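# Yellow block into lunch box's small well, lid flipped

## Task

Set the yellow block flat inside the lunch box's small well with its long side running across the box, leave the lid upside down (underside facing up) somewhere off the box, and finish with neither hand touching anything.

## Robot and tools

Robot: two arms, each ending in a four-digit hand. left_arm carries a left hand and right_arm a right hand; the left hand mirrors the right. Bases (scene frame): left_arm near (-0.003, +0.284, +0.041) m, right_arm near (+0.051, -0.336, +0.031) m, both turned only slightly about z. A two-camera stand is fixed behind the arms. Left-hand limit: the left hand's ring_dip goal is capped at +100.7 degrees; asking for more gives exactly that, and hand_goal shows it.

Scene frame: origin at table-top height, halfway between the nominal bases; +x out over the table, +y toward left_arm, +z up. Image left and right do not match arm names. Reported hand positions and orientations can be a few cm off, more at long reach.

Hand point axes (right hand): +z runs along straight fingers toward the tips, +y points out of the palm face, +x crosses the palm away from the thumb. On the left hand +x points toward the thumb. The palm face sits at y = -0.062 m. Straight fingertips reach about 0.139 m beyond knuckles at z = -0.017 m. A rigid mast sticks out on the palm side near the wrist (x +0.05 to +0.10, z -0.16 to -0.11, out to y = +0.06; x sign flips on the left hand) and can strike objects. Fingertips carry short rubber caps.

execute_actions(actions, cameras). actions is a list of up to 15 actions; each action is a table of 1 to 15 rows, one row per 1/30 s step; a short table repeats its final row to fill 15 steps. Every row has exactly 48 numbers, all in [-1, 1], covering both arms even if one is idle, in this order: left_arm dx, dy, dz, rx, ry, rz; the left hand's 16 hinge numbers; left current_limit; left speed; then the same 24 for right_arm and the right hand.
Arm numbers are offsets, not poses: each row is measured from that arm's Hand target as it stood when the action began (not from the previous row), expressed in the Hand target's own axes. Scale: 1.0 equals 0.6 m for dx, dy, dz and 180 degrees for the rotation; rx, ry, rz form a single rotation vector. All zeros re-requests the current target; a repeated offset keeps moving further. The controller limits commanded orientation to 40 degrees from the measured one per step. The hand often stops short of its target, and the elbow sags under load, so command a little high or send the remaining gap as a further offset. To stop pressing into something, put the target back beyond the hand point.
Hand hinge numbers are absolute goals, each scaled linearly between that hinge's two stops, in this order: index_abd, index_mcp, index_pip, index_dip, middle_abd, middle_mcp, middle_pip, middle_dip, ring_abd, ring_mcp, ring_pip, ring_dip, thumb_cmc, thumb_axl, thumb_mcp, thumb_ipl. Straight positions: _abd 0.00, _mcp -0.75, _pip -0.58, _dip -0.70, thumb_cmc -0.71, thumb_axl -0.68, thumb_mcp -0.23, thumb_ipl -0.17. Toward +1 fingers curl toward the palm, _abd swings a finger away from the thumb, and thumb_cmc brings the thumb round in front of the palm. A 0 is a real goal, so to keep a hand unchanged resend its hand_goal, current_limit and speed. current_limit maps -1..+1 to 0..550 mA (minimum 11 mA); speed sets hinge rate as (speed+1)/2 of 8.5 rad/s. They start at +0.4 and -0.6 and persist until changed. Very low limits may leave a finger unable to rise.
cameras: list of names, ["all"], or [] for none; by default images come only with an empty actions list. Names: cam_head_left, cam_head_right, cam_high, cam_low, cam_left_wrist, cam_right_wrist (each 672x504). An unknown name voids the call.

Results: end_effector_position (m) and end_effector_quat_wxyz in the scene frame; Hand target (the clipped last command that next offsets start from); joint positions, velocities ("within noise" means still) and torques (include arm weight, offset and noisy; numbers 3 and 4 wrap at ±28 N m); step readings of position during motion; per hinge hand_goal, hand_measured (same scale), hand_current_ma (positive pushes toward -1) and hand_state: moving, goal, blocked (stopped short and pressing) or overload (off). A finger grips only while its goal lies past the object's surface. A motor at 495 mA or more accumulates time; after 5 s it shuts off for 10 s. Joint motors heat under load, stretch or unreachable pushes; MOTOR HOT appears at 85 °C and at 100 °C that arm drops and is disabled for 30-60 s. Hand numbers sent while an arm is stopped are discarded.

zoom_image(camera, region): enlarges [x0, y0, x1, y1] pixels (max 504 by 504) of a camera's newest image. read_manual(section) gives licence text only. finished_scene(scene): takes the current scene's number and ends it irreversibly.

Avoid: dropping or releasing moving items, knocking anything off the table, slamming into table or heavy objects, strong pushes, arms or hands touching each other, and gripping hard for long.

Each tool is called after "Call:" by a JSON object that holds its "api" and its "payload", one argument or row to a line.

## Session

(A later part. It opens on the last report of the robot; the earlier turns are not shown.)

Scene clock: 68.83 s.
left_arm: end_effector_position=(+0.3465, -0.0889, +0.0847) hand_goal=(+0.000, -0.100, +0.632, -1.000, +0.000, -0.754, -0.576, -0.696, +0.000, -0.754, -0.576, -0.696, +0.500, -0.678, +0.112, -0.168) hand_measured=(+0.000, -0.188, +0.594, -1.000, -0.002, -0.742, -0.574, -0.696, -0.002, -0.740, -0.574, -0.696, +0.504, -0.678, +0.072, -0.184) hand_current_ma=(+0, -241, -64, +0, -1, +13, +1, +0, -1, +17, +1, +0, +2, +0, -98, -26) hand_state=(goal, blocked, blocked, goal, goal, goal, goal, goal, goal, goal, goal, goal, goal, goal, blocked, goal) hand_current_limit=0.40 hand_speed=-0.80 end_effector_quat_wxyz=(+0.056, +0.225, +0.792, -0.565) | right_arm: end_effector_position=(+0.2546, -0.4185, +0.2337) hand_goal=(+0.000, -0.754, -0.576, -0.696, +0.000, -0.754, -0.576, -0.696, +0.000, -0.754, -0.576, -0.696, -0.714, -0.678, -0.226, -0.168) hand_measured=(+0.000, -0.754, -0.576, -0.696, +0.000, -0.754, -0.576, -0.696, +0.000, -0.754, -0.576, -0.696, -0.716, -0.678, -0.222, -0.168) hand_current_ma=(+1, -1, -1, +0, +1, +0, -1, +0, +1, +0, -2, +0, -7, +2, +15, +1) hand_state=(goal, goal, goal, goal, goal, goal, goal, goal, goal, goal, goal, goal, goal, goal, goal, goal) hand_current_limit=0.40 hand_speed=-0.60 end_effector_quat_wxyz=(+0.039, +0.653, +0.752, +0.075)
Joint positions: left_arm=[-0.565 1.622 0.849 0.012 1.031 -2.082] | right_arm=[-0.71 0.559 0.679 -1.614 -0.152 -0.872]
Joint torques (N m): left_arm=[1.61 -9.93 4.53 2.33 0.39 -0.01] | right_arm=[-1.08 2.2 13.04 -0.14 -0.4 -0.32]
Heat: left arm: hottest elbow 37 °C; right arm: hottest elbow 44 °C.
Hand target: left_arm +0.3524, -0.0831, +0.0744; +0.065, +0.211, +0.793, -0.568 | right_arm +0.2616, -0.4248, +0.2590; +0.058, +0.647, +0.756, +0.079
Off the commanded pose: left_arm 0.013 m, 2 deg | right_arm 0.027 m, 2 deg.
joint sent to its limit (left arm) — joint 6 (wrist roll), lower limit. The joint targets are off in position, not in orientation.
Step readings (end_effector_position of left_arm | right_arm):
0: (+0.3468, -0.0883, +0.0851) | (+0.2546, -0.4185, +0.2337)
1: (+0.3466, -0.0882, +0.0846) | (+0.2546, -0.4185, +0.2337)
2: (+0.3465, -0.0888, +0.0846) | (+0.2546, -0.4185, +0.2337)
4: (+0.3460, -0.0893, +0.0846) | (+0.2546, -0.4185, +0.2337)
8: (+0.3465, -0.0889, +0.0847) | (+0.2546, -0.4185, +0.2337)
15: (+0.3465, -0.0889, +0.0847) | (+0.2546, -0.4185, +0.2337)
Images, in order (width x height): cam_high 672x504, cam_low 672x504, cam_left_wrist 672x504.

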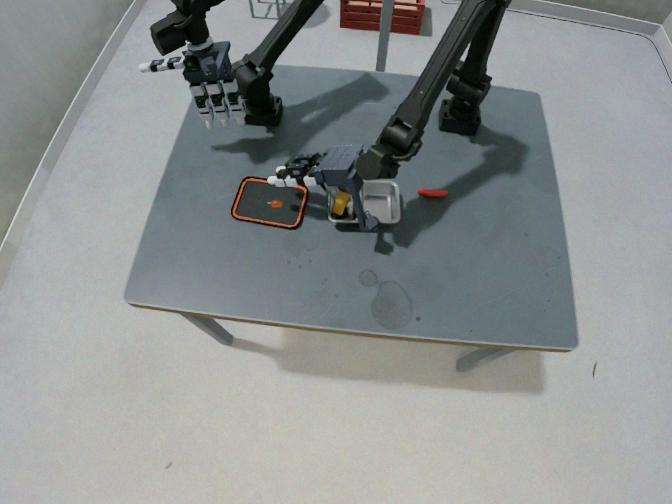

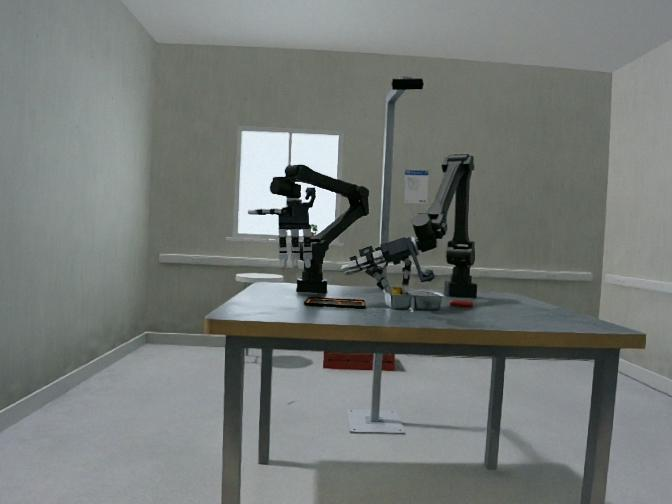

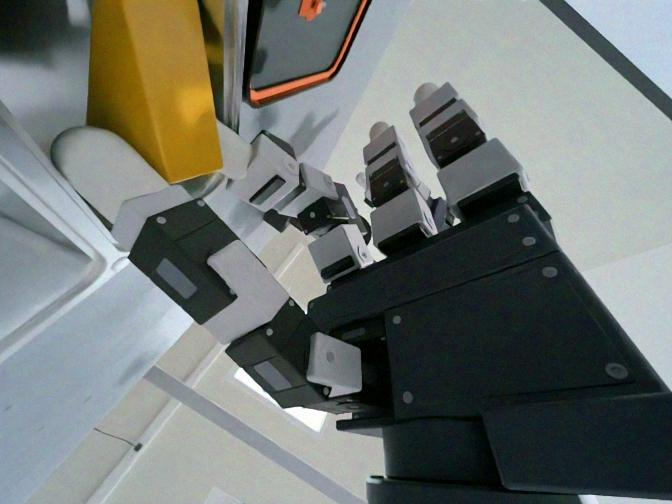

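Call:
{"api": "execute_actions", "payload": {
  "actions": [
    [[-0.0062,-0.018,-0.014,0,0,0,0,-0.1,0.632,-1.0,0,-0.754,-0.576,-0.696,0,-0.754,-0.576,-0.696,0.5,-0.678,0.112,-0.168,0.4,-0.8,0,0,0,0,0,0,0,-0.754,-0.576,-0.696,0,-0.754,-0.576,-0.696,0,-0.754,-0.576,-0.696,-0.714,-0.678,-0.226,-0.168,0.4,-0.6]]
  ],
  "cameras": []
}}

Scene clock: 73.03 s.
left_arm: end_effector_position=(+0.3464, -0.0882, +0.0849) hand_goal=(+0.000, -0.100, +0.632, -1.000, +0.000, -0.754, -0.576, -0.696, +0.000, -0.754, -0.576, -0.696, +0.500, -0.678, +0.112, -0.168) hand_measured=(-0.002, -0.188, +0.592, -1.000, -0.002, -0.742, -0.574, -0.696, -0.002, -0.740, -0.574, -0.696, +0.504, -0.678, +0.072, -0.184) hand_current_ma=(-1, -240, -66, +0, -1, +13, +1, +0, -1, +17, +1, +0, +3, +0, -98, -25) hand_state=(goal, blocked, blocked, goal, goal, goal, goal, goal, goal, goal, goal, goal, goal, goal, blocked, goal) hand_current_limit=0.40 hand_speed=-0.80 end_effector_quat_wxyz=(+0.056, +0.224, +0.792, -0.566) | right_arm: end_effector_position=(+0.2546, -0.4185, +0.2337) hand_goal=(+0.000, -0.754, -0.576, -0.696, +0.000, -0.754, -0.576, -0.696, +0.000, -0.754, -0.576, -0.696, -0.714, -0.678, -0.226, -0.168) hand_measured=(+0.000, -0.754, -0.576, -0.696, +0.000, -0.754, -0.576, -0.696, +0.000, -0.754, -0.576, -0.696, -0.716, -0.678, -0.222, -0.168) hand_current_ma=(+1, -1, -1, +0, +1, +0, -1, +0, +1, +0, -2, +0, -7, +2, +15, +1) hand_state=(goal, goal, goal, goal, goal, goal, goal, goal, goal, goal, goal, goal, goal, goal, goal, goal) hand_current_limit=0.40 hand_speed=-0.60 end_effector_quat_wxyz=(+0.039, +0.653, +0.752, +0.075)
Joint positions: left_arm=[-0.563 1.621 0.848 0.012 1.032 -2.082] | right_arm=[-0.71 0.559 0.679 -1.614 -0.152 -0.872]
Joint torques (N m): left_arm=[2.02 -12.16 4.9 0.92 0.54 -0.02] | right_arm=[-0.85 2.08 13.04 -0.18 -0.42 -0.32]
Heat: left arm: hottest elbow 37 °C; right arm: hottest elbow 44 °C.
Hand target: left_arm +0.3525, -0.0791, +0.0880; +0.065, +0.211, +0.793, -0.568 | right_arm +0.2616, -0.4248, +0.2590; +0.058, +0.647, +0.756, +0.079
Off the commanded pose: left_arm 0.011 m, 2 deg | right_arm 0.027 m, 2 deg.
joint sent to its limit (left arm) — joint 6 (wrist roll), lower limit. The joint targets are off in position, not in orientation.
Step readings (end_effector_position of left_arm | right_arm):
0: (+0.3465, -0.0889, +0.0847) | (+0.2546, -0.4185, +0.2337)
1: (+0.3465, -0.0889, +0.0847) | (+0.2546, -0.4185, +0.2337)
2: (+0.3466, -0.0881, +0.0848) | (+0.2546, -0.4185, +0.2337)
4: (+0.3464, -0.0882, +0.0849) | (+0.2546, -0.4185, +0.2337)
8: (+0.3464, -0.0882, +0.0849) | (+0.2546, -0.4185, +0.2337)
15: (+0.3464, -0.0882, +0.0849) | (+0.2546, -0.4185, +0.2337)
No camera images: "cameras" was empty.

Call:
{"api": "execute_actions", "payload": {
  "actions": [
    [[0,0,0,0,0,0,0,-0.22,0.632,-1.0,0,-0.754,-0.576,-0.696,0,-0.754,-0.576,-0.696,0.5,-0.678,0.112,-0.168,0.4,-0.8,0,0,0,0,0,0,0,-0.754,-0.576,-0.696,0,-0.754,-0.576,-0.696,0,-0.754,-0.576,-0.696,-0.714,-0.678,-0.226,-0.168,0.4,-0.6]],
    [[0,0,0,0,0,0,0,-0.26,0.632,-1.0,0,-0.754,-0.576,-0.696,0,-0.754,-0.576,-0.696,0.5,-0.678,0.112,-0.168,0.4,-0.8,0,0,0,0,0,0,0,-0.754,-0.576,-0.696,0,-0.754,-0.576,-0.696,0,-0.754,-0.576,-0.696,-0.714,-0.678,-0.226,-0.168,0.4,-0.6]]
  ],
  "cameras": ["cam_head_left","cam_high","cam_left_wrist"]
}}

Scene clock: 77.63 s.
left_arm: end_effector_position=(+0.3483, -0.0846, +0.0836) hand_goal=(+0.000, -0.260, +0.632, -1.000, +0.000, -0.754, -0.576, -0.696, +0.000, -0.754, -0.576, -0.696, +0.500, -0.678, +0.112, -0.168) hand_measured=(-0.008, -0.244, +0.630, -1.000, -0.002, -0.742, -0.574, -0.696, -0.002, -0.740, -0.574, -0.696, +0.504, -0.678, +0.094, -0.178) hand_current_ma=(-5, +18, +0, +0, -1, +13, +1, +0, -1, +17, +1, +0, +2, +0, -29, -15) hand_state=(goal, goal, goal, goal, goal, goal, goal, goal, goal, goal, goal, goal, goal, goal, goal, goal) hand_current_limit=0.40 hand_speed=-0.80 end_effector_quat_wxyz=(+0.057, +0.220, +0.793, -0.565) | right_arm: end_effector_position=(+0.2546, -0.4185, +0.2337) hand_goal=(+0.000, -0.754, -0.576, -0.696, +0.000, -0.754, -0.576, -0.696, +0.000, -0.754, -0.576, -0.696, -0.714, -0.678, -0.226, -0.168) hand_measured=(+0.000, -0.754, -0.576, -0.696, +0.000, -0.754, -0.576, -0.696, +0.000, -0.754, -0.576, -0.696, -0.716, -0.678, -0.222, -0.168) hand_current_ma=(+1, -1, -1, +0, +1, +0, -1, +0, +1, +0, -2, +0, -7, +2, +15, +1) hand_state=(goal, goal, goal, goal, goal, goal, goal, goal, goal, goal, goal, goal, goal, goal, goal, goal) hand_current_limit=0.40 hand_speed=-0.60 end_effector_quat_wxyz=(+0.039, +0.653, +0.752, +0.075)
Joint positions: left_arm=[-0.555 1.621 0.845 0.012 1.031 -2.082] | right_arm=[-0.71 0.559 0.679 -1.614 -0.152 -0.872]
Joint torques (N m): left_arm=[1.61 -12.16 5.05 0.9 0.55 -0.01] | right_arm=[-1.08 2.02 13.05 -0.25 -0.42 -0.32]
Motor temperatures (°C): left_arm=[27 33 37 27 29 28] | right_arm=[29 31 45 29 27 29]
Heat: left arm: hottest elbow 37 °C; right arm: hottest elbow 45 °C.
Hand target: left_arm +0.3525, -0.0791, +0.0880; +0.065, +0.211, +0.793, -0.568 | right_arm +0.2616, -0.4248, +0.2590; +0.058, +0.647, +0.756, +0.079
Off the commanded pose: left_arm 0.008 m, 1 deg | right_arm 0.027 m, 2 deg.
joint sent to its limit (left arm) — joint 6 (wrist roll), lower limit. The joint targets are off in position, not in orientation.
Step readings (end_effector_position of left_arm | right_arm):
0: (+0.3464, -0.0882, +0.0849) | (+0.2546, -0.4185, +0.2337)
1: (+0.3464, -0.0882, +0.0849) | (+0.2546, -0.4185, +0.2337)
2: (+0.3464, -0.0882, +0.0849) | (+0.2546, -0.4185, +0.2337)
4: (+0.3464, -0.0882, +0.0849) | (+0.2546, -0.4185, +0.2337)
8: (+0.3475, -0.0862, +0.0843) | (+0.2546, -0.4185, +0.2337)
15: (+0.3475, -0.0862, +0.0843) | (+0.2546, -0.4185, +0.2337)
16: (+0.3475, -0.0862, +0.0843) | (+0.2546, -0.4185, +0.2337)
17: (+0.3477, -0.0861, +0.0842) | (+0.2546, -0.4185, +0.2337)
19: (+0.3481, -0.0857, +0.0843) | (+0.2546, -0.4185, +0.2337)
23: (+0.3483, -0.0846, +0.0836) | (+0.2546, -0.4185, +0.2337)
30: (+0.3483, -0.0846, +0.0836) | (+0.2546, -0.4185, +0.2337)
Images, in order (width x height): cam_head_left 672x504, cam_high 672x504, cam_left_wrist 672x504.

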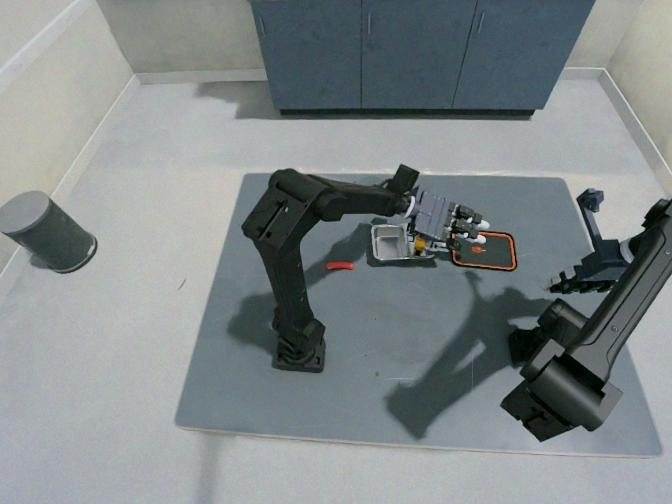

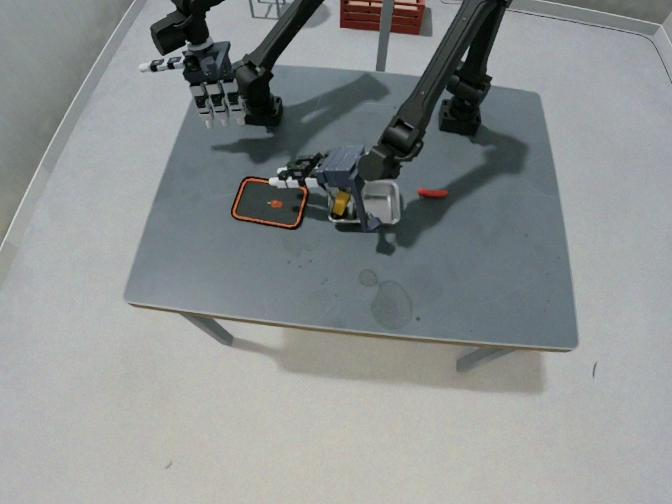

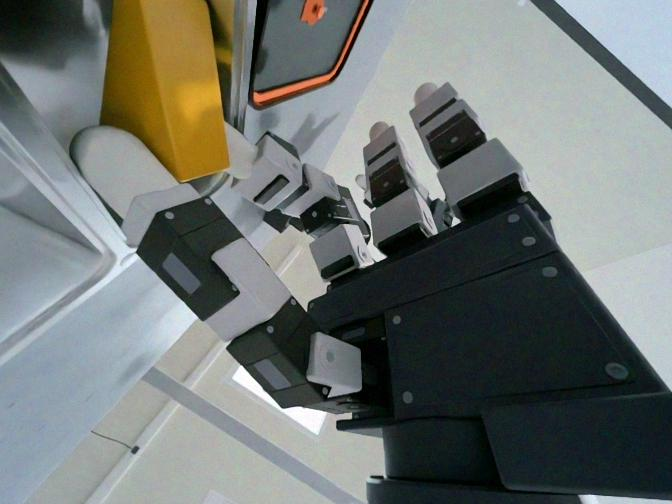

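Call:
{"api": "execute_actions", "payload": {
  "actions": [
    [[0,0,0,0,0,0,0,-0.3,0.632,-1.0,0,-0.754,-0.576,-0.696,0,-0.754,-0.576,-0.696,0.5,-0.678,0.112,-0.168,0.4,-0.8,0,0,0,0,0,0,0,-0.754,-0.576,-0.696,0,-0.754,-0.576,-0.696,0,-0.754,-0.576,-0.696,-0.714,-0.678,-0.226,-0.168,0.4,-0.6]],
    [[0,0,0,0,0,0,0,-0.36,0.632,-1.0,0,-0.754,-0.576,-0.696,0,-0.754,-0.576,-0.696,0.5,-0.678,0.112,-0.168,0.4,-0.8,0,0,0,0,0,0,0,-0.754,-0.576,-0.696,0,-0.754,-0.576,-0.696,0,-0.754,-0.576,-0.696,-0.714,-0.678,-0.226,-0.168,0.4,-0.6]]
  ],
  "cameras": ["cam_head_left","cam_high","cam_left_wrist"]
}}

Call:
{"api": "zoom_image", "payload": {
  "camera": "cam_head_left",
  "region": [360, 210, 450, 280]
}}

Call:
{"api": "zoom_image", "payload": {
  "camera": "cam_high",
  "region": [310, 160, 410, 240]
}}

Scene clock: 85.03 s.
left_arm: end_effector_position=(+0.3514, -0.0815, +0.0837) hand_goal=(+0.000, -0.360, +0.632, -1.000, +0.000, -0.754, -0.576, -0.696, +0.000, -0.754, -0.576, -0.696, +0.500, -0.678, +0.112, -0.168) hand_measured=(-0.008, -0.294, +0.648, -0.992, -0.002, -0.742, -0.574, -0.696, -0.002, -0.740, -0.574, -0.696, +0.502, -0.678, +0.116, -0.168) hand_current_ma=(-5, +156, +17, +6, -1, +13, +1, +0, -1, +17, +1, +0, +1, +0, +4, +0) hand_state=(goal, blocked, goal, goal, goal, goal, goal, goal, goal, goal, goal, goal, goal, goal, goal, goal) hand_current_limit=0.40 hand_speed=-0.80 end_effector_quat_wxyz=(+0.059, +0.217, +0.794, -0.565) | right_arm: end_effector_position=(+0.2546, -0.4185, +0.2337) hand_goal=(+0.000, -0.754, -0.576, -0.696, +0.000, -0.754, -0.576, -0.696, +0.000, -0.754, -0.576, -0.696, -0.714, -0.678, -0.226, -0.168) hand_measured=(+0.000, -0.754, -0.576, -0.696, +0.000, -0.754, -0.576, -0.696, +0.000, -0.754, -0.576, -0.696, -0.716, -0.678, -0.222, -0.168) hand_current_ma=(+1, -1, -1, +0, +1, +0, -1, +0, +1, +0, -2, +0, -7, +2, +15, +1) hand_state=(goal, goal, goal, goal, goal, goal, goal, goal, goal, goal, goal, goal, goal, goal, goal, goal) hand_current_limit=0.40 hand_speed=-0.60 end_effector_quat_wxyz=(+0.039, +0.653, +0.752, +0.075)
Joint positions: left_arm=[-0.546 1.621 0.845 0.012 1.032 -2.082] | right_arm=[-0.71 0.559 0.679 -1.614 -0.152 -0.872]
Joint torques (N m): left_arm=[1.44 -12.1 5.05 0.94 0.55 -0.02] | right_arm=[-0.97 2.08 13.11 -0.18 -0.4 -0.31]
Heat: left arm: hottest elbow 37 °C; right arm: hottest elbow 46 °C.
Hand target: left_arm +0.3525, -0.0791, +0.0880; +0.065, +0.211, +0.793, -0.568 | right_arm +0.2616, -0.4248, +0.2590; +0.058, +0.647, +0.756, +0.079
Off the commanded pose: left_arm 0.005 m, 1 deg | right_arm 0.027 m, 2 deg.
joint sent to its limit (left arm) — joint 6 (wrist roll), lower limit. The joint targets are off in position, not in orientation.
Step readings (end_effector_position of left_arm | right_arm):
0: (+0.3483, -0.0846, +0.0836) | (+0.2546, -0.4185, +0.2337)
1: (+0.3483, -0.0846, +0.0836) | (+0.2546, -0.4185, +0.2337)
2: (+0.3483, -0.0846, +0.0836) | (+0.2546, -0.4185, +0.2337)
4: (+0.3486, -0.0842, +0.0837) | (+0.2546, -0.4185, +0.2337)
8: (+0.3492, -0.0836, +0.0837) | (+0.2546, -0.4185, +0.2337)
15: (+0.3492, -0.0836, +0.0837) | (+0.2546, -0.4185, +0.2337)
16: (+0.3492, -0.0836, +0.0837) | (+0.2546, -0.4185, +0.2337)
17: (+0.3494, -0.0835, +0.0836) | (+0.2546, -0.4185, +0.2337)
19: (+0.3500, -0.0830, +0.0836) | (+0.2546, -0.4185, +0.2337)
23: (+0.3514, -0.0815, +0.0837) | (+0.2546, -0.4185, +0.2337)
30: (+0.3514, -0.0815, +0.0837) | (+0.2546, -0.4185, +0.2337)
Images, in order (width x height): cam_head_left 672x504, cam_high 672x504, cam_left_wrist 672x504.

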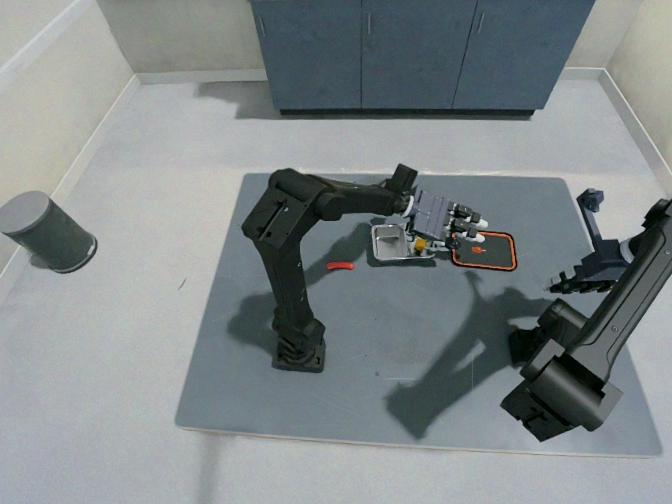

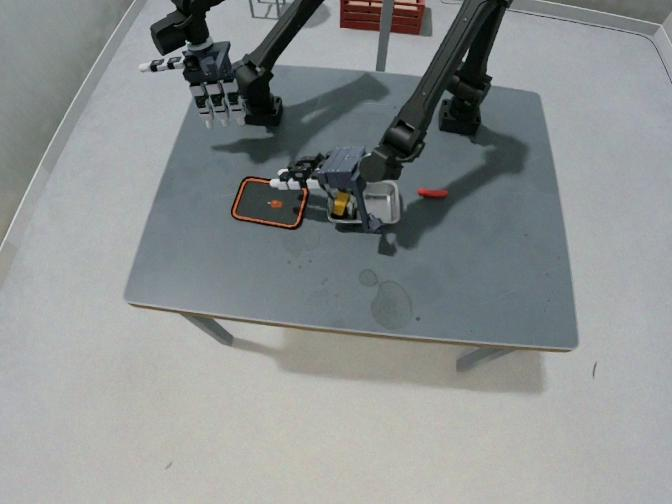

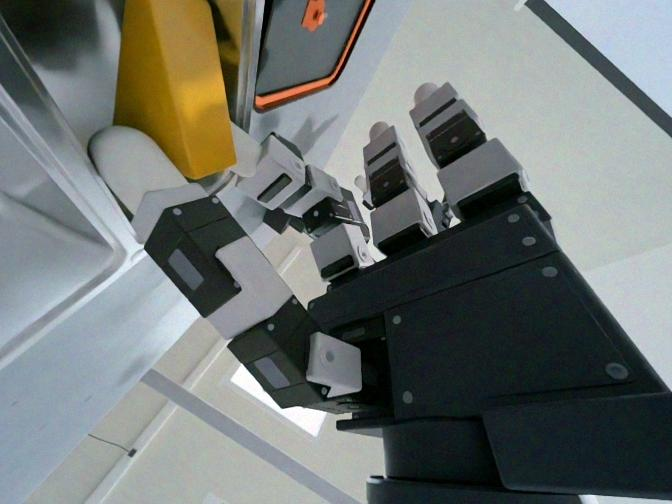

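Scaled by 5.600 from the camera's 672x504 image, which has a finer 960x720 frame.

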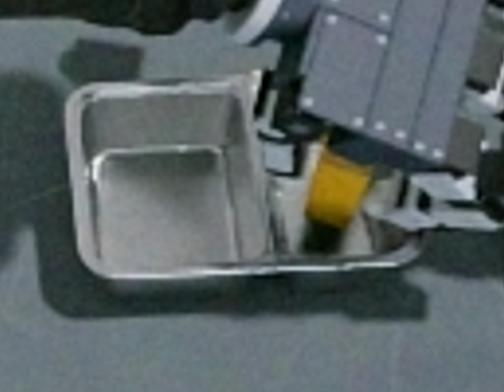

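Scaled by 5.040 from the camera's 672x504 image, which has a finer 960x720 frame.

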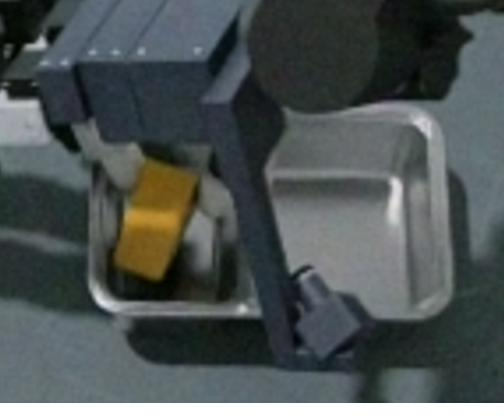

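Call:
{"api": "execute_actions", "payload": {
  "actions": [
    [[0.0041,0.015,0.006,0,0,0,0,-0.36,0.632,-1.0,0,-0.754,-0.576,-0.696,0,-0.754,-0.576,-0.696,0.5,-0.678,0.112,-0.168,0.4,-0.8,0,0,0,0,0,0,0,-0.754,-0.576,-0.696,0,-0.754,-0.576,-0.696,0,-0.754,-0.576,-0.696,-0.714,-0.678,-0.226,-0.168,0.4,-0.6]],
    [[0.0041,0.015,0.006,0,0,0,0,-0.36,0.632,-1.0,0,-0.754,-0.576,-0.696,0,-0.754,-0.576,-0.696,0.5,-0.678,0.112,-0.168,0.4,-0.8,0,0,0,0,0,0,0,-0.754,-0.576,-0.696,0,-0.754,-0.576,-0.696,0,-0.754,-0.576,-0.696,-0.714,-0.678,-0.226,-0.168,0.4,-0.6]]
  ],
  "cameras": ["cam_head_left","cam_high","cam_left_wrist"]
}}

Call:
{"api": "zoom_image", "payload": {
  "camera": "cam_high",
  "region": [310, 160, 410, 240]
}}

Scene clock: 87.57 s.
left_arm: end_effector_position=(+0.3511, -0.0821, +0.0824) hand_goal=(+0.000, -0.360, +0.632, -1.000, +0.000, -0.754, -0.576, -0.696, +0.000, -0.754, -0.576, -0.696, +0.500, -0.678, +0.112, -0.168) hand_measured=(-0.004, -0.298, +0.662, -0.990, -0.002, -0.742, -0.574, -0.696, -0.002, -0.740, -0.574, -0.696, +0.504, -0.678, +0.114, -0.168) hand_current_ma=(-2, +144, +43, +8, -1, +13, +1, +0, -1, +17, +1, +0, +2, +0, +1, +0) hand_state=(goal, blocked, blocked, goal, goal, goal, goal, goal, goal, goal, goal, goal, goal, goal, goal, goal) hand_current_limit=0.40 hand_speed=-0.80 end_effector_quat_wxyz=(+0.062, +0.220, +0.791, -0.567) | right_arm: end_effector_position=(+0.2546, -0.4185, +0.2337) hand_goal=(+0.000, -0.754, -0.576, -0.696, +0.000, -0.754, -0.576, -0.696, +0.000, -0.754, -0.576, -0.696, -0.714, -0.678, -0.226, -0.168) hand_measured=(+0.000, -0.754, -0.576, -0.696, +0.000, -0.754, -0.576, -0.696, +0.000, -0.754, -0.576, -0.696, -0.716, -0.678, -0.222, -0.168) hand_current_ma=(+1, -1, -1, +0, +1, +0, -1, +0, +1, +0, -2, +0, -7, +2, +15, +1) hand_state=(goal, goal, goal, goal, goal, goal, goal, goal, goal, goal, goal, goal, goal, goal, goal, goal) hand_current_limit=0.40 hand_speed=-0.60 end_effector_quat_wxyz=(+0.039, +0.653, +0.752, +0.075)
Joint positions: left_arm=[-0.546 1.624 0.838 0.03 1.037 -2.082] | right_arm=[-0.71 0.559 0.679 -1.614 -0.152 -0.872]
Joint torques (N m): left_arm=[1.49 -9 4.6 2.44 0.36 -0.01] | right_arm=[-1.08 2.08 13.05 -0.2 -0.41 -0.31]
Heat: left arm: hottest elbow 37 °C; right arm: hottest elbow 46 °C.
Hand target: left_arm +0.3544, -0.0798, +0.0681; +0.065, +0.211, +0.793, -0.568 | right_arm +0.2616, -0.4248, +0.2590; +0.058, +0.647, +0.756, +0.079
Off the commanded pose: left_arm 0.015 m, 1 deg | right_arm 0.027 m, 2 deg.
joint sent to its limit (left arm) — joint 6 (wrist roll), lower limit. The joint targets are off in position, not in orientation.
Step readings (end_effector_position of left_arm | right_arm):
0: (+0.3514, -0.0815, +0.0837) | (+0.2546, -0.4185, +0.2337)
1: (+0.3517, -0.0814, +0.0836) | (+0.2546, -0.4185, +0.2337)
2: (+0.3511, -0.0810, +0.0830) | (+0.2546, -0.4185, +0.2337)
4: (+0.3508, -0.0811, +0.0831) | (+0.2546, -0.4185, +0.2337)
8: (+0.3508, -0.0811, +0.0831) | (+0.2546, -0.4185, +0.2337)
15: (+0.3508, -0.0811, +0.0831) | (+0.2546, -0.4185, +0.2337)
16: (+0.3510, -0.0812, +0.0831) | (+0.2546, -0.4185, +0.2337)
17: (+0.3511, -0.0815, +0.0826) | (+0.2546, -0.4185, +0.2337)
19: (+0.3506, -0.0818, +0.0820) | (+0.2546, -0.4185, +0.2337)
23: (+0.3511, -0.0821, +0.0824) | (+0.2546, -0.4185, +0.2337)
30: (+0.3511, -0.0821, +0.0824) | (+0.2546, -0.4185, +0.2337)
Images, in order (width x height): cam_head_left 672x504, cam_high 672x504, cam_left_wrist 672x504.

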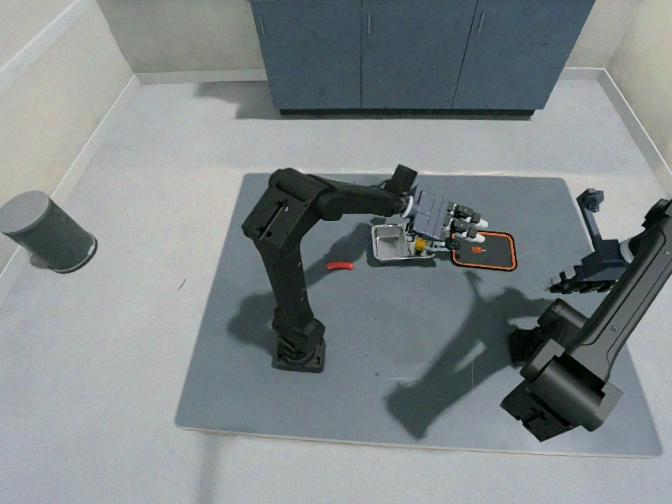

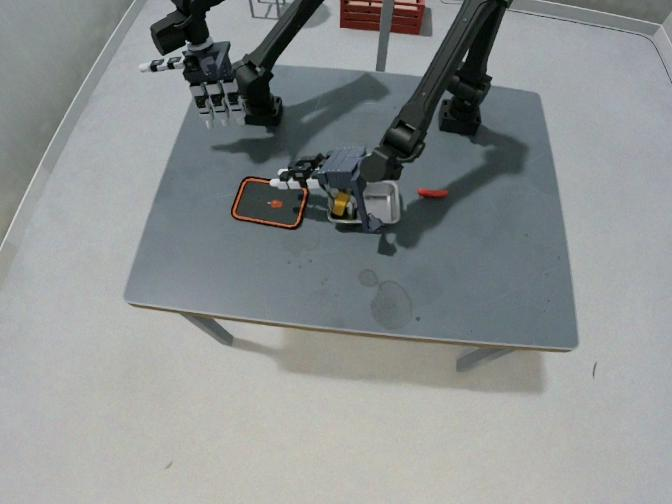

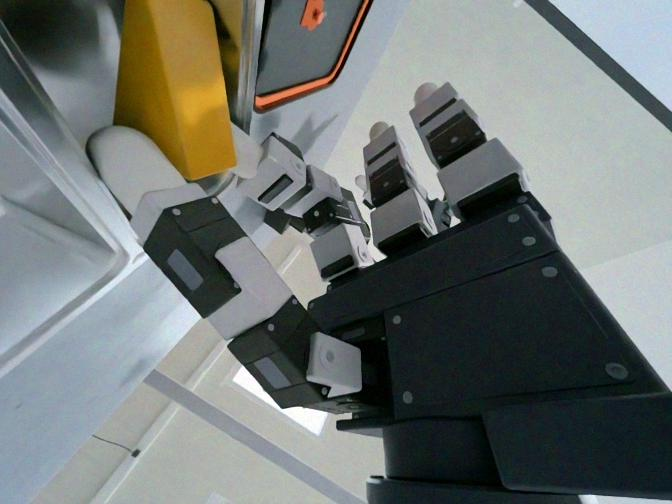

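Scaled by 5.040 from the camera's 672x504 image, which has a finer 960x720 frame.

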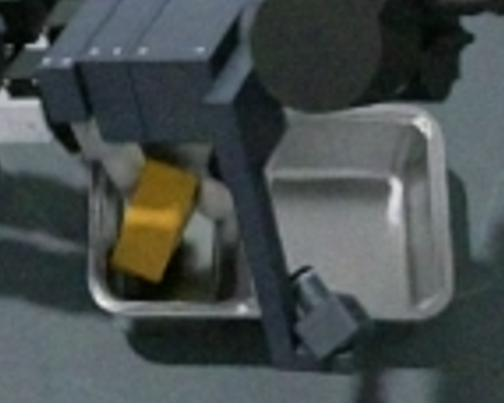

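Call:
{"api": "execute_actions", "payload": {
  "actions": [
    [[-0.0082,-0.030,-0.012,0,0,0,0,-0.40,0.632,-1.0,0,-0.754,-0.576,-0.696,0,-0.754,-0.576,-0.696,0.5,-0.678,0.112,-0.168,0.4,-0.8,0,0,0,0,0,0,0,-0.754,-0.576,-0.696,0,-0.754,-0.576,-0.696,0,-0.754,-0.576,-0.696,-0.714,-0.678,-0.226,-0.168,0.4,-0.6]],
    [[-0.0041,-0.015,-0.006,0,0,0,0,-0.45,0.632,-1.0,0,-0.754,-0.576,-0.696,0,-0.754,-0.576,-0.696,0.5,-0.678,0.112,-0.168,0.4,-0.8,0,0,0,0,0,0,0,-0.754,-0.576,-0.696,0,-0.754,-0.576,-0.696,0,-0.754,-0.576,-0.696,-0.714,-0.678,-0.226,-0.168,0.4,-0.6]]
  ],
  "cameras": ["cam_head_left","cam_high","cam_left_wrist"]
}}

Call:
{"api": "zoom_image", "payload": {
  "camera": "cam_high",
  "region": [310, 160, 410, 240]
}}

Scene clock: 89.83 s.
left_arm: end_effector_position=(+0.3492, -0.0785, +0.0835) hand_goal=(+0.000, -0.450, +0.632, -1.000, +0.000, -0.754, -0.576, -0.696, +0.000, -0.754, -0.576, -0.696, +0.500, -0.678, +0.112, -0.168) hand_measured=(+0.002, -0.342, +0.664, -0.984, -0.002, -0.742, -0.574, -0.696, -0.002, -0.740, -0.574, -0.696, +0.510, -0.674, +0.134, -0.156) hand_current_ma=(+1, +334, +49, +18, -1, +13, +1, +0, -1, +17, +1, +0, +9, +2, +44, +17) hand_state=(goal, blocked, blocked, goal, goal, goal, goal, goal, goal, goal, goal, goal, goal, goal, blocked, goal) hand_current_limit=0.40 hand_speed=-0.80 end_effector_quat_wxyz=(+0.059, +0.217, +0.795, -0.563) | right_arm: end_effector_position=(+0.2546, -0.4185, +0.2337) hand_goal=(+0.000, -0.754, -0.576, -0.696, +0.000, -0.754, -0.576, -0.696, +0.000, -0.754, -0.576, -0.696, -0.714, -0.678, -0.226, -0.168) hand_measured=(+0.000, -0.754, -0.576, -0.696, +0.000, -0.754, -0.576, -0.696, +0.000, -0.754, -0.576, -0.696, -0.716, -0.678, -0.222, -0.168) hand_current_ma=(+1, -1, -1, +0, +1, +0, -1, +0, +1, +0, -2, +0, -7, +2, +15, +1) hand_state=(goal, goal, goal, goal, goal, goal, goal, goal, goal, goal, goal, goal, goal, goal, goal, goal) hand_current_limit=0.40 hand_speed=-0.60 end_effector_quat_wxyz=(+0.039, +0.653, +0.752, +0.075)
Joint positions: left_arm=[-0.545 1.613 0.838 0 1.031 -2.072] | right_arm=[-0.71 0.559 0.679 -1.614 -0.152 -0.872]
Joint torques (N m): left_arm=[1.32 -13.22 5.91 0.25 0.57 -0.02] | right_arm=[-1.08 2.14 13.08 -0.16 -0.42 -0.32]
Heat: left arm: hottest elbow 37 °C; right arm: hottest elbow 46 °C.
Hand target: left_arm +0.3515, -0.0788, +0.0980; +0.065, +0.211, +0.793, -0.568 | right_arm +0.2616, -0.4248, +0.2590; +0.058, +0.647, +0.756, +0.079
Off the commanded pose: left_arm 0.015 m, 1 deg | right_arm 0.027 m, 2 deg.
joint sent to its limit (left arm) — joint 6 (wrist roll), lower limit. The joint targets are off in position, not in orientation.
Step readings (end_effector_position of left_arm | right_arm):
0: (+0.3511, -0.0821, +0.0824) | (+0.2546, -0.4185, +0.2337)
1: (+0.3510, -0.0820, +0.0829) | (+0.2546, -0.4185, +0.2337)
2: (+0.3511, -0.0818, +0.0834) | (+0.2546, -0.4185, +0.2337)
4: (+0.3514, -0.0811, +0.0832) | (+0.2546, -0.4185, +0.2337)
8: (+0.3514, -0.0811, +0.0832) | (+0.2546, -0.4185, +0.2337)
15: (+0.3514, -0.0811, +0.0832) | (+0.2546, -0.4185, +0.2337)
16: (+0.3510, -0.0807, +0.0834) | (+0.2546, -0.4185, +0.2337)
17: (+0.3506, -0.0800, +0.0832) | (+0.2546, -0.4185, +0.2337)
19: (+0.3493, -0.0789, +0.0833) | (+0.2546, -0.4185, +0.2337)
23: (+0.3492, -0.0785, +0.0835) | (+0.2546, -0.4185, +0.2337)
30: (+0.3492, -0.0785, +0.0835) | (+0.2546, -0.4185, +0.2337)
Images, in order (width x height): cam_head_left 672x504, cam_high 672x504, cam_left_wrist 672x504.

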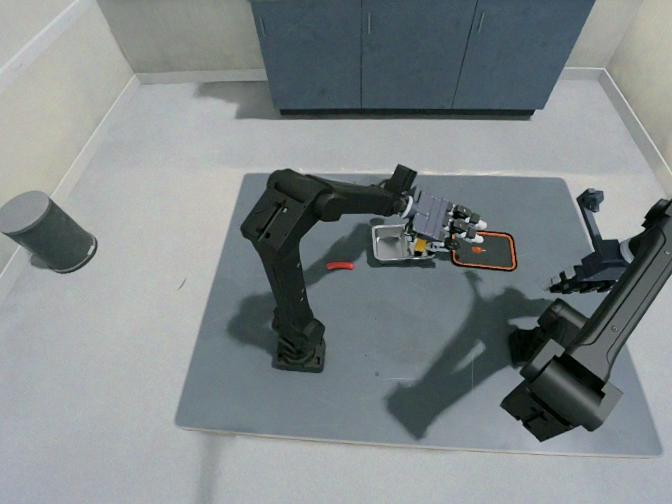

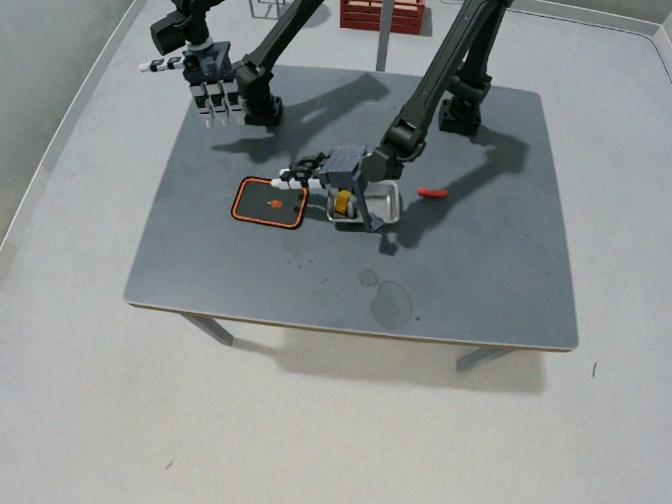

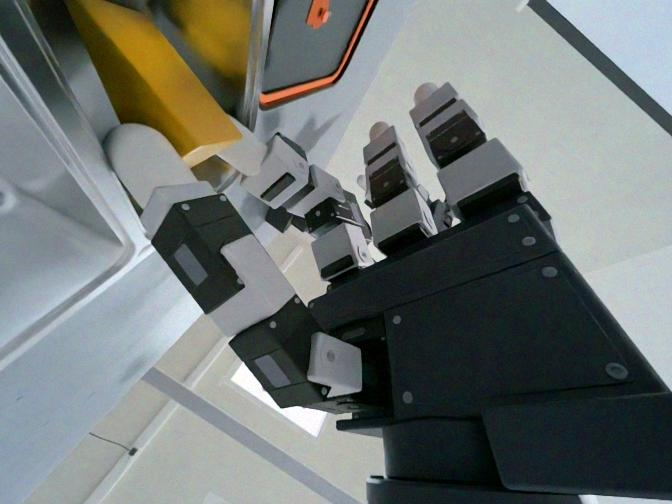

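Scaled by 5.040 from the camera's 672x504 image, which has a finer 960x720 frame.

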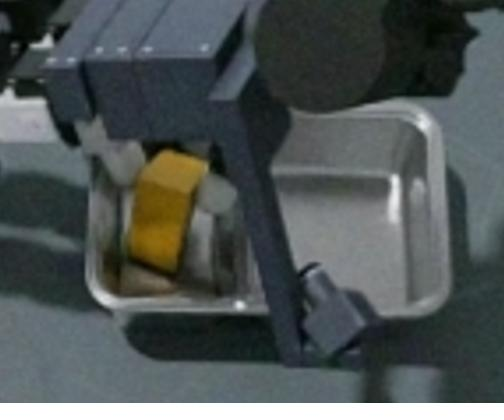

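Call:
{"api": "execute_actions", "payload": {
  "actions": [
    [[-0.0062,-0.0226,-0.0088,0,0,0,0,-0.45,0.632,-1.0,0,-0.754,-0.576,-0.696,0,-0.754,-0.576,-0.696,0.5,-0.678,0.112,-0.168,0.4,-0.8,0,0,0,0,0,0,0,-0.754,-0.576,-0.696,0,-0.754,-0.576,-0.696,0,-0.754,-0.576,-0.696,-0.714,-0.678,-0.226,-0.168,0.4,-0.6]]
  ],
  "cameras": ["cam_head_left","cam_high","cam_left_wrist"]
}}

Call:
{"api": "zoom_image", "payload": {
  "camera": "cam_high",
  "region": [310, 160, 410, 240]
}}

Scene clock: 91.47 s.
left_arm: end_effector_position=(+0.3426, -0.0745, +0.0942) hand_goal=(+0.000, -0.450, +0.632, -1.000, +0.000, -0.754, -0.576, -0.696, +0.000, -0.754, -0.576, -0.696, +0.500, -0.678, +0.112, -0.168) hand_measured=(-0.002, -0.396, +0.658, -0.984, -0.002, -0.742, -0.574, -0.696, -0.002, -0.740, -0.574, -0.696, +0.502, -0.676, +0.116, -0.166) hand_current_ma=(+0, +117, +37, +18, -1, +13, +1, +0, -1, +17, +1, +0, +1, +1, +2, +2) hand_state=(goal, blocked, blocked, goal, goal, goal, goal, goal, goal, goal, goal, goal, goal, goal, goal, goal) hand_current_limit=0.40 hand_speed=-0.80 end_effector_quat_wxyz=(+0.050, +0.210, +0.799, -0.561) | right_arm: end_effector_position=(+0.2546, -0.4185, +0.2337) hand_goal=(+0.000, -0.754, -0.576, -0.696, +0.000, -0.754, -0.576, -0.696, +0.000, -0.754, -0.576, -0.696, -0.714, -0.678, -0.226, -0.168) hand_measured=(+0.000, -0.754, -0.576, -0.696, +0.000, -0.754, -0.576, -0.696, +0.000, -0.754, -0.576, -0.696, -0.716, -0.678, -0.222, -0.168) hand_current_ma=(+1, -1, -1, +0, +1, +0, -1, +0, +1, +0, -2, +0, -7, +2, +15, +1) hand_state=(goal, goal, goal, goal, goal, goal, goal, goal, goal, goal, goal, goal, goal, goal, goal, goal) hand_current_limit=0.40 hand_speed=-0.60 end_effector_quat_wxyz=(+0.039, +0.653, +0.752, +0.075)
Joint positions: left_arm=[-0.545 1.578 0.838 -0.051 1.029 -2.082] | right_arm=[-0.71 0.559 0.679 -1.614 -0.152 -0.872]
Joint torques (N m): left_arm=[1.38 -12.75 6.87 0.47 0.62 -0.03] | right_arm=[-1.14 2.14 13.05 -0.2 -0.39 -0.32]
Heat: left arm: hottest elbow 37 °C; right arm: hottest elbow 46 °C.
Hand target: left_arm +0.3500, -0.0785, +0.1129; +0.065, +0.211, +0.793, -0.568 | right_arm +0.2616, -0.4248, +0.2590; +0.058, +0.647, +0.756, +0.079
Off the commanded pose: left_arm 0.021 m, 2 deg | right_arm 0.027 m, 2 deg.
joint sent to its limit (left arm) — joint 6 (wrist roll), lower limit. The joint targets are off in position, not in orientation.
Step readings (end_effector_position of left_arm | right_arm):
0: (+0.3492, -0.0785, +0.0835) | (+0.2546, -0.4185, +0.2337)
1: (+0.3481, -0.0778, +0.0834) | (+0.2546, -0.4185, +0.2337)
2: (+0.3467, -0.0766, +0.0841) | (+0.2546, -0.4185, +0.2337)
4: (+0.3441, -0.0750, +0.0869) | (+0.2546, -0.4185, +0.2337)
8: (+0.3427, -0.0744, +0.0922) | (+0.2546, -0.4185, +0.2337)
15: (+0.3426, -0.0745, +0.0942) | (+0.2546, -0.4185, +0.2337)
Images, in order (width x height): cam_head_left 672x504, cam_high 672x504, cam_left_wrist 672x504.

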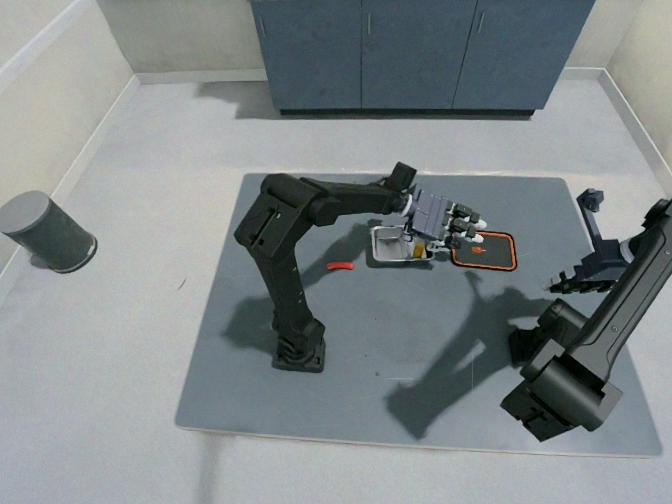

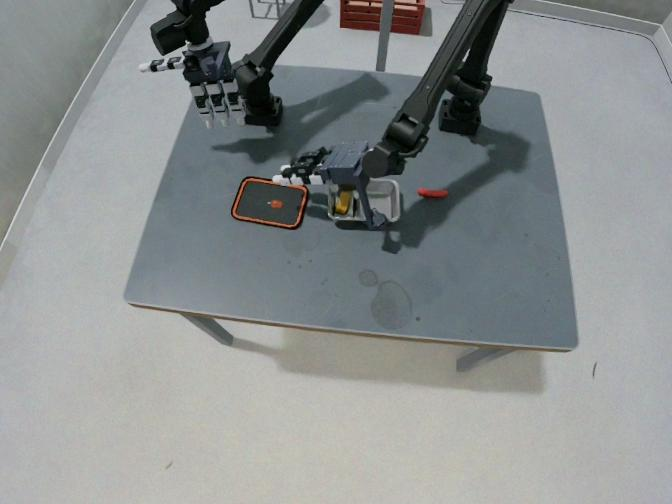

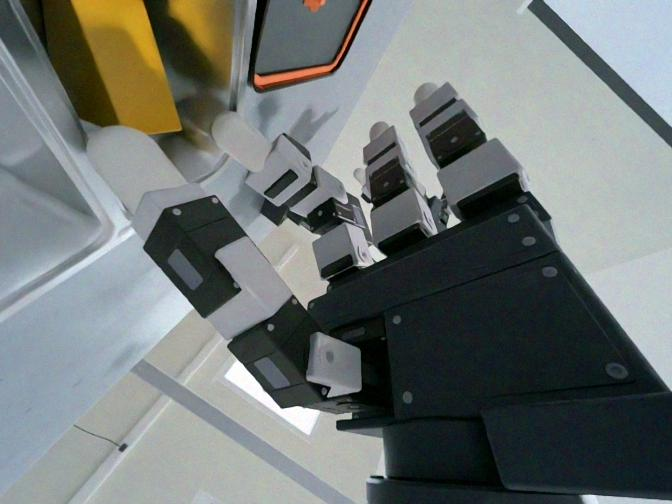

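Scaled by 5.040 from the camera's 672x504 image, which has a finer 960x720 frame.

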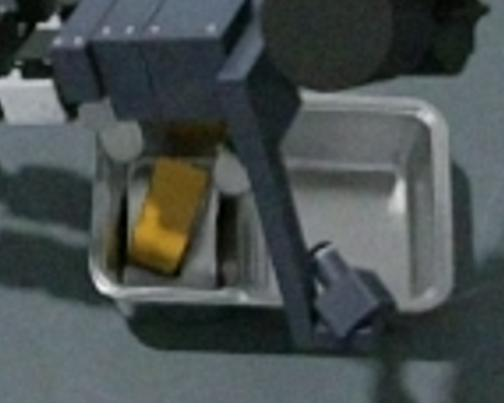

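Call:
{"api": "execute_actions", "payload": {
  "actions": [
    [[-0.012,-0.09,-0.035,0,0,0,0,-0.5,0.632,-1.0,0,-0.754,-0.576,-0.696,0,-0.754,-0.576,-0.696,0.5,-0.678,0.112,-0.168,0.4,-0.8,0,0,0,0,0,0,0,-0.754,-0.576,-0.696,0,-0.754,-0.576,-0.696,0,-0.754,-0.576,-0.696,-0.714,-0.678,-0.226,-0.168,0.4,-0.6]],
    [[0,-0.09,-0.2,0,0,0,0,-0.589,0.632,-1.0,0,-0.754,-0.576,-0.696,0,-0.754,-0.576,-0.696,0.5,-0.678,0.112,-0.168,0.4,-0.8,0,0,0,0,0,0,0,-0.754,-0.576,-0.696,0,-0.754,-0.576,-0.696,0,-0.754,-0.576,-0.696,-0.714,-0.678,-0.226,-0.168,0.4,-0.6]]
  ],
  "cameras": ["cam_head_left","cam_high","cam_left_wrist","cam_head_right"]
}}

Call:
{"api": "zoom_image", "payload": {
  "camera": "cam_high",
  "region": [310, 160, 410, 240]
}}

Call:
{"api": "zoom_image", "payload": {
  "camera": "cam_head_left",
  "region": [360, 210, 450, 280]
}}

Scene clock: 95.33 s.
left_arm: end_effector_position=(+0.3216, +0.0324, +0.2297) hand_goal=(+0.000, -0.590, +0.632, -1.000, +0.000, -0.754, -0.576, -0.696, +0.000, -0.754, -0.576, -0.696, +0.500, -0.678, +0.112, -0.168) hand_measured=(+0.000, -0.578, +0.632, -0.998, -0.002, -0.742, -0.574, -0.696, -0.002, -0.738, -0.574, -0.696, +0.498, -0.678, +0.112, -0.166) hand_current_ma=(+0, +13, +0, +1, +0, +13, +1, +0, +0, +18, +1, +0, -1, +0, +0, +1) hand_state=(goal, goal, goal, goal, goal, goal, goal, goal, goal, goal, goal, goal, goal, goal, goal, goal) hand_current_limit=0.40 hand_speed=-0.80 end_effector_quat_wxyz=(+0.045, +0.183, +0.804, -0.563) | right_arm: end_effector_position=(+0.2546, -0.4185, +0.2337) hand_goal=(+0.000, -0.754, -0.576, -0.696, +0.000, -0.754, -0.576, -0.696, +0.000, -0.754, -0.576, -0.696, -0.714, -0.678, -0.226, -0.168) hand_measured=(+0.000, -0.754, -0.576, -0.696, +0.000, -0.754, -0.576, -0.696, +0.000, -0.754, -0.576, -0.696, -0.716, -0.678, -0.222, -0.168) hand_current_ma=(+1, -1, -1, +0, +1, +0, -1, +0, +1, +0, -2, +0, -7, +2, +15, +1) hand_state=(goal, goal, goal, goal, goal, goal, goal, goal, goal, goal, goal, goal, goal, goal, goal, goal) hand_current_limit=0.40 hand_speed=-0.60 end_effector_quat_wxyz=(+0.039, +0.653, +0.752, +0.075)
Joint positions: left_arm=[-0.322 1.236 0.941 -0.801 1.152 -1.779] | right_arm=[-0.71 0.559 0.679 -1.614 -0.152 -0.872]
Joint torques (N m): left_arm=[-0.09 -8.53 10.47 0.02 1.08 0.11] | right_arm=[-0.97 2.14 13.07 -0.18 -0.4 -0.32]
Heat: left arm: hottest elbow 37 °C; right arm: hottest elbow 47 °C.
Hand target: left_arm +0.3316, +0.0219, +0.2585; +0.065, +0.211, +0.793, -0.568 | right_arm +0.2616, -0.4248, +0.2590; +0.058, +0.647, +0.756, +0.079
Off the commanded pose: left_arm 0.032 m, 4 deg | right_arm 0.027 m, 2 deg.
Step readings (end_effector_position of left_arm | right_arm):
0: (+0.3426, -0.0745, +0.0942) | (+0.2546, -0.4185, +0.2337)
1: (+0.3411, -0.0727, +0.0951) | (+0.2546, -0.4185, +0.2337)
2: (+0.3343, -0.0680, +0.0982) | (+0.2546, -0.4185, +0.2337)
4: (+0.3266, -0.0634, +0.1132) | (+0.2546, -0.4185, +0.2337)
8: (+0.3247, -0.0623, +0.1459) | (+0.2546, -0.4185, +0.2337)
15: (+0.3243, -0.0620, +0.1476) | (+0.2546, -0.4185, +0.2337)
16: (+0.3203, -0.0586, +0.1503) | (+0.2546, -0.4185, +0.2337)
17: (+0.3056, -0.0456, +0.1570) | (+0.2546, -0.4185, +0.2337)
19: (+0.3017, -0.0150, +0.1784) | (+0.2546, -0.4185, +0.2337)
23: (+0.3134, +0.0306, +0.2327) | (+0.2546, -0.4185, +0.2337)
30: (+0.3195, +0.0325, +0.2388) | (+0.2546, -0.4185, +0.2337)
Images, in order (width x height): cam_head_left 672x504, cam_head_right 672x504, cam_high 672x504, cam_left_wrist 672x504.

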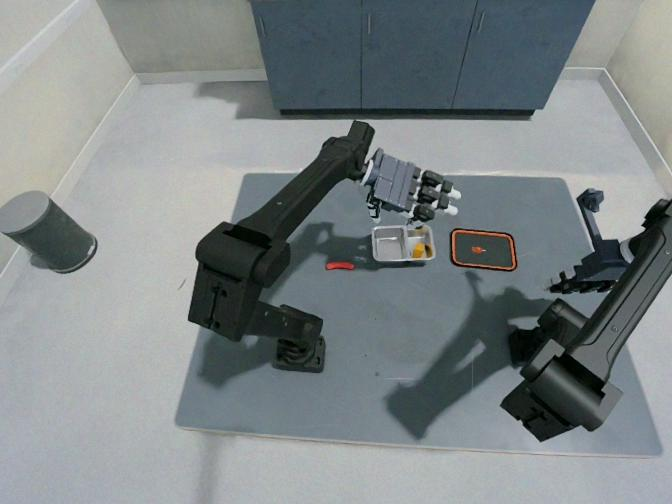

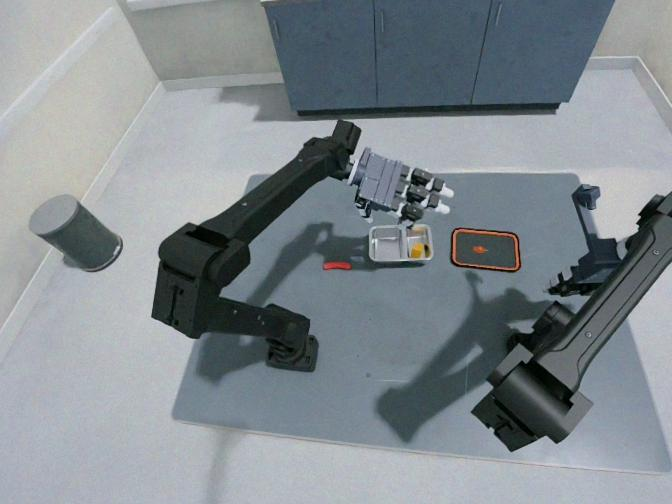

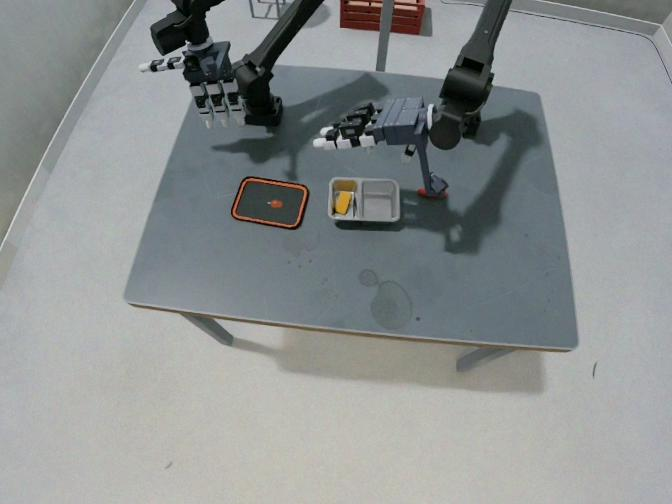

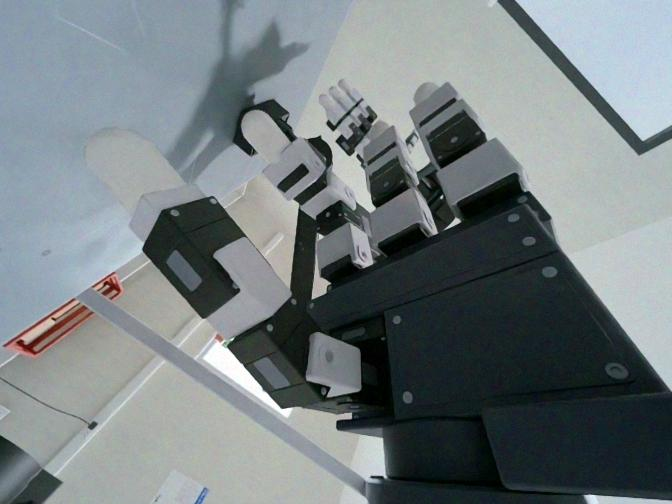

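Scaled by 5.040 from the camera's 672x504 image, which has a finer 960x720 frame.

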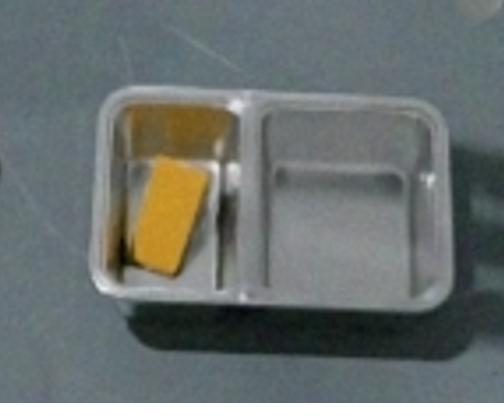

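Scaled by 5.600 from the camera's 672x504 image, which has a finer 960x720 frame.

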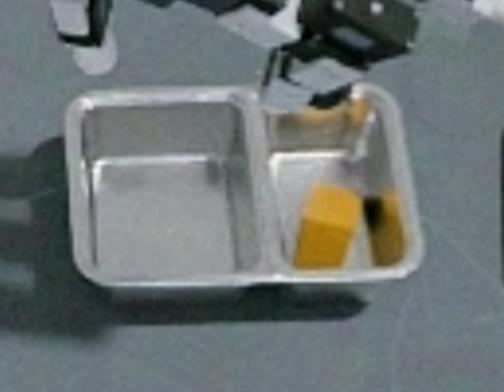

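Call:
{"api": "zoom_image", "payload": {
  "camera": "cam_head_right",
  "region": [400, 225, 440, 265]
}}

Call:
{"api": "zoom_image", "payload": {
  "camera": "cam_head_left",
  "region": [400, 225, 440, 265]
}}

Call:
{"api": "zoom_image", "payload": {
  "camera": "cam_high",
  "region": [325, 172, 365, 227]
}}

Scaled by 12.600 from the camera's 672x504 image, which has a finer 960x720 frame.

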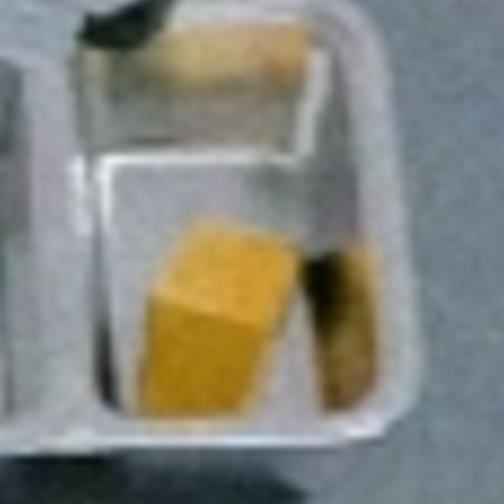

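Scaled by 12.600 from the camera's 672x504 image, which has a finer 960x720 frame.

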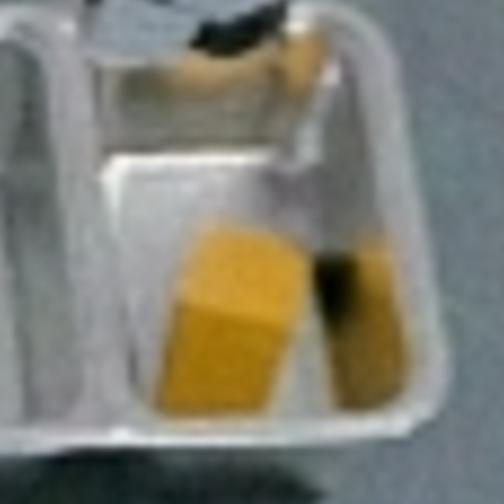

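Scaled by 9.164 from the camera's 672x504 image, which has a finer 960x720 frame.

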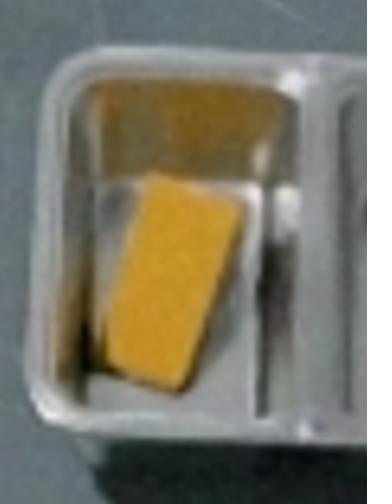

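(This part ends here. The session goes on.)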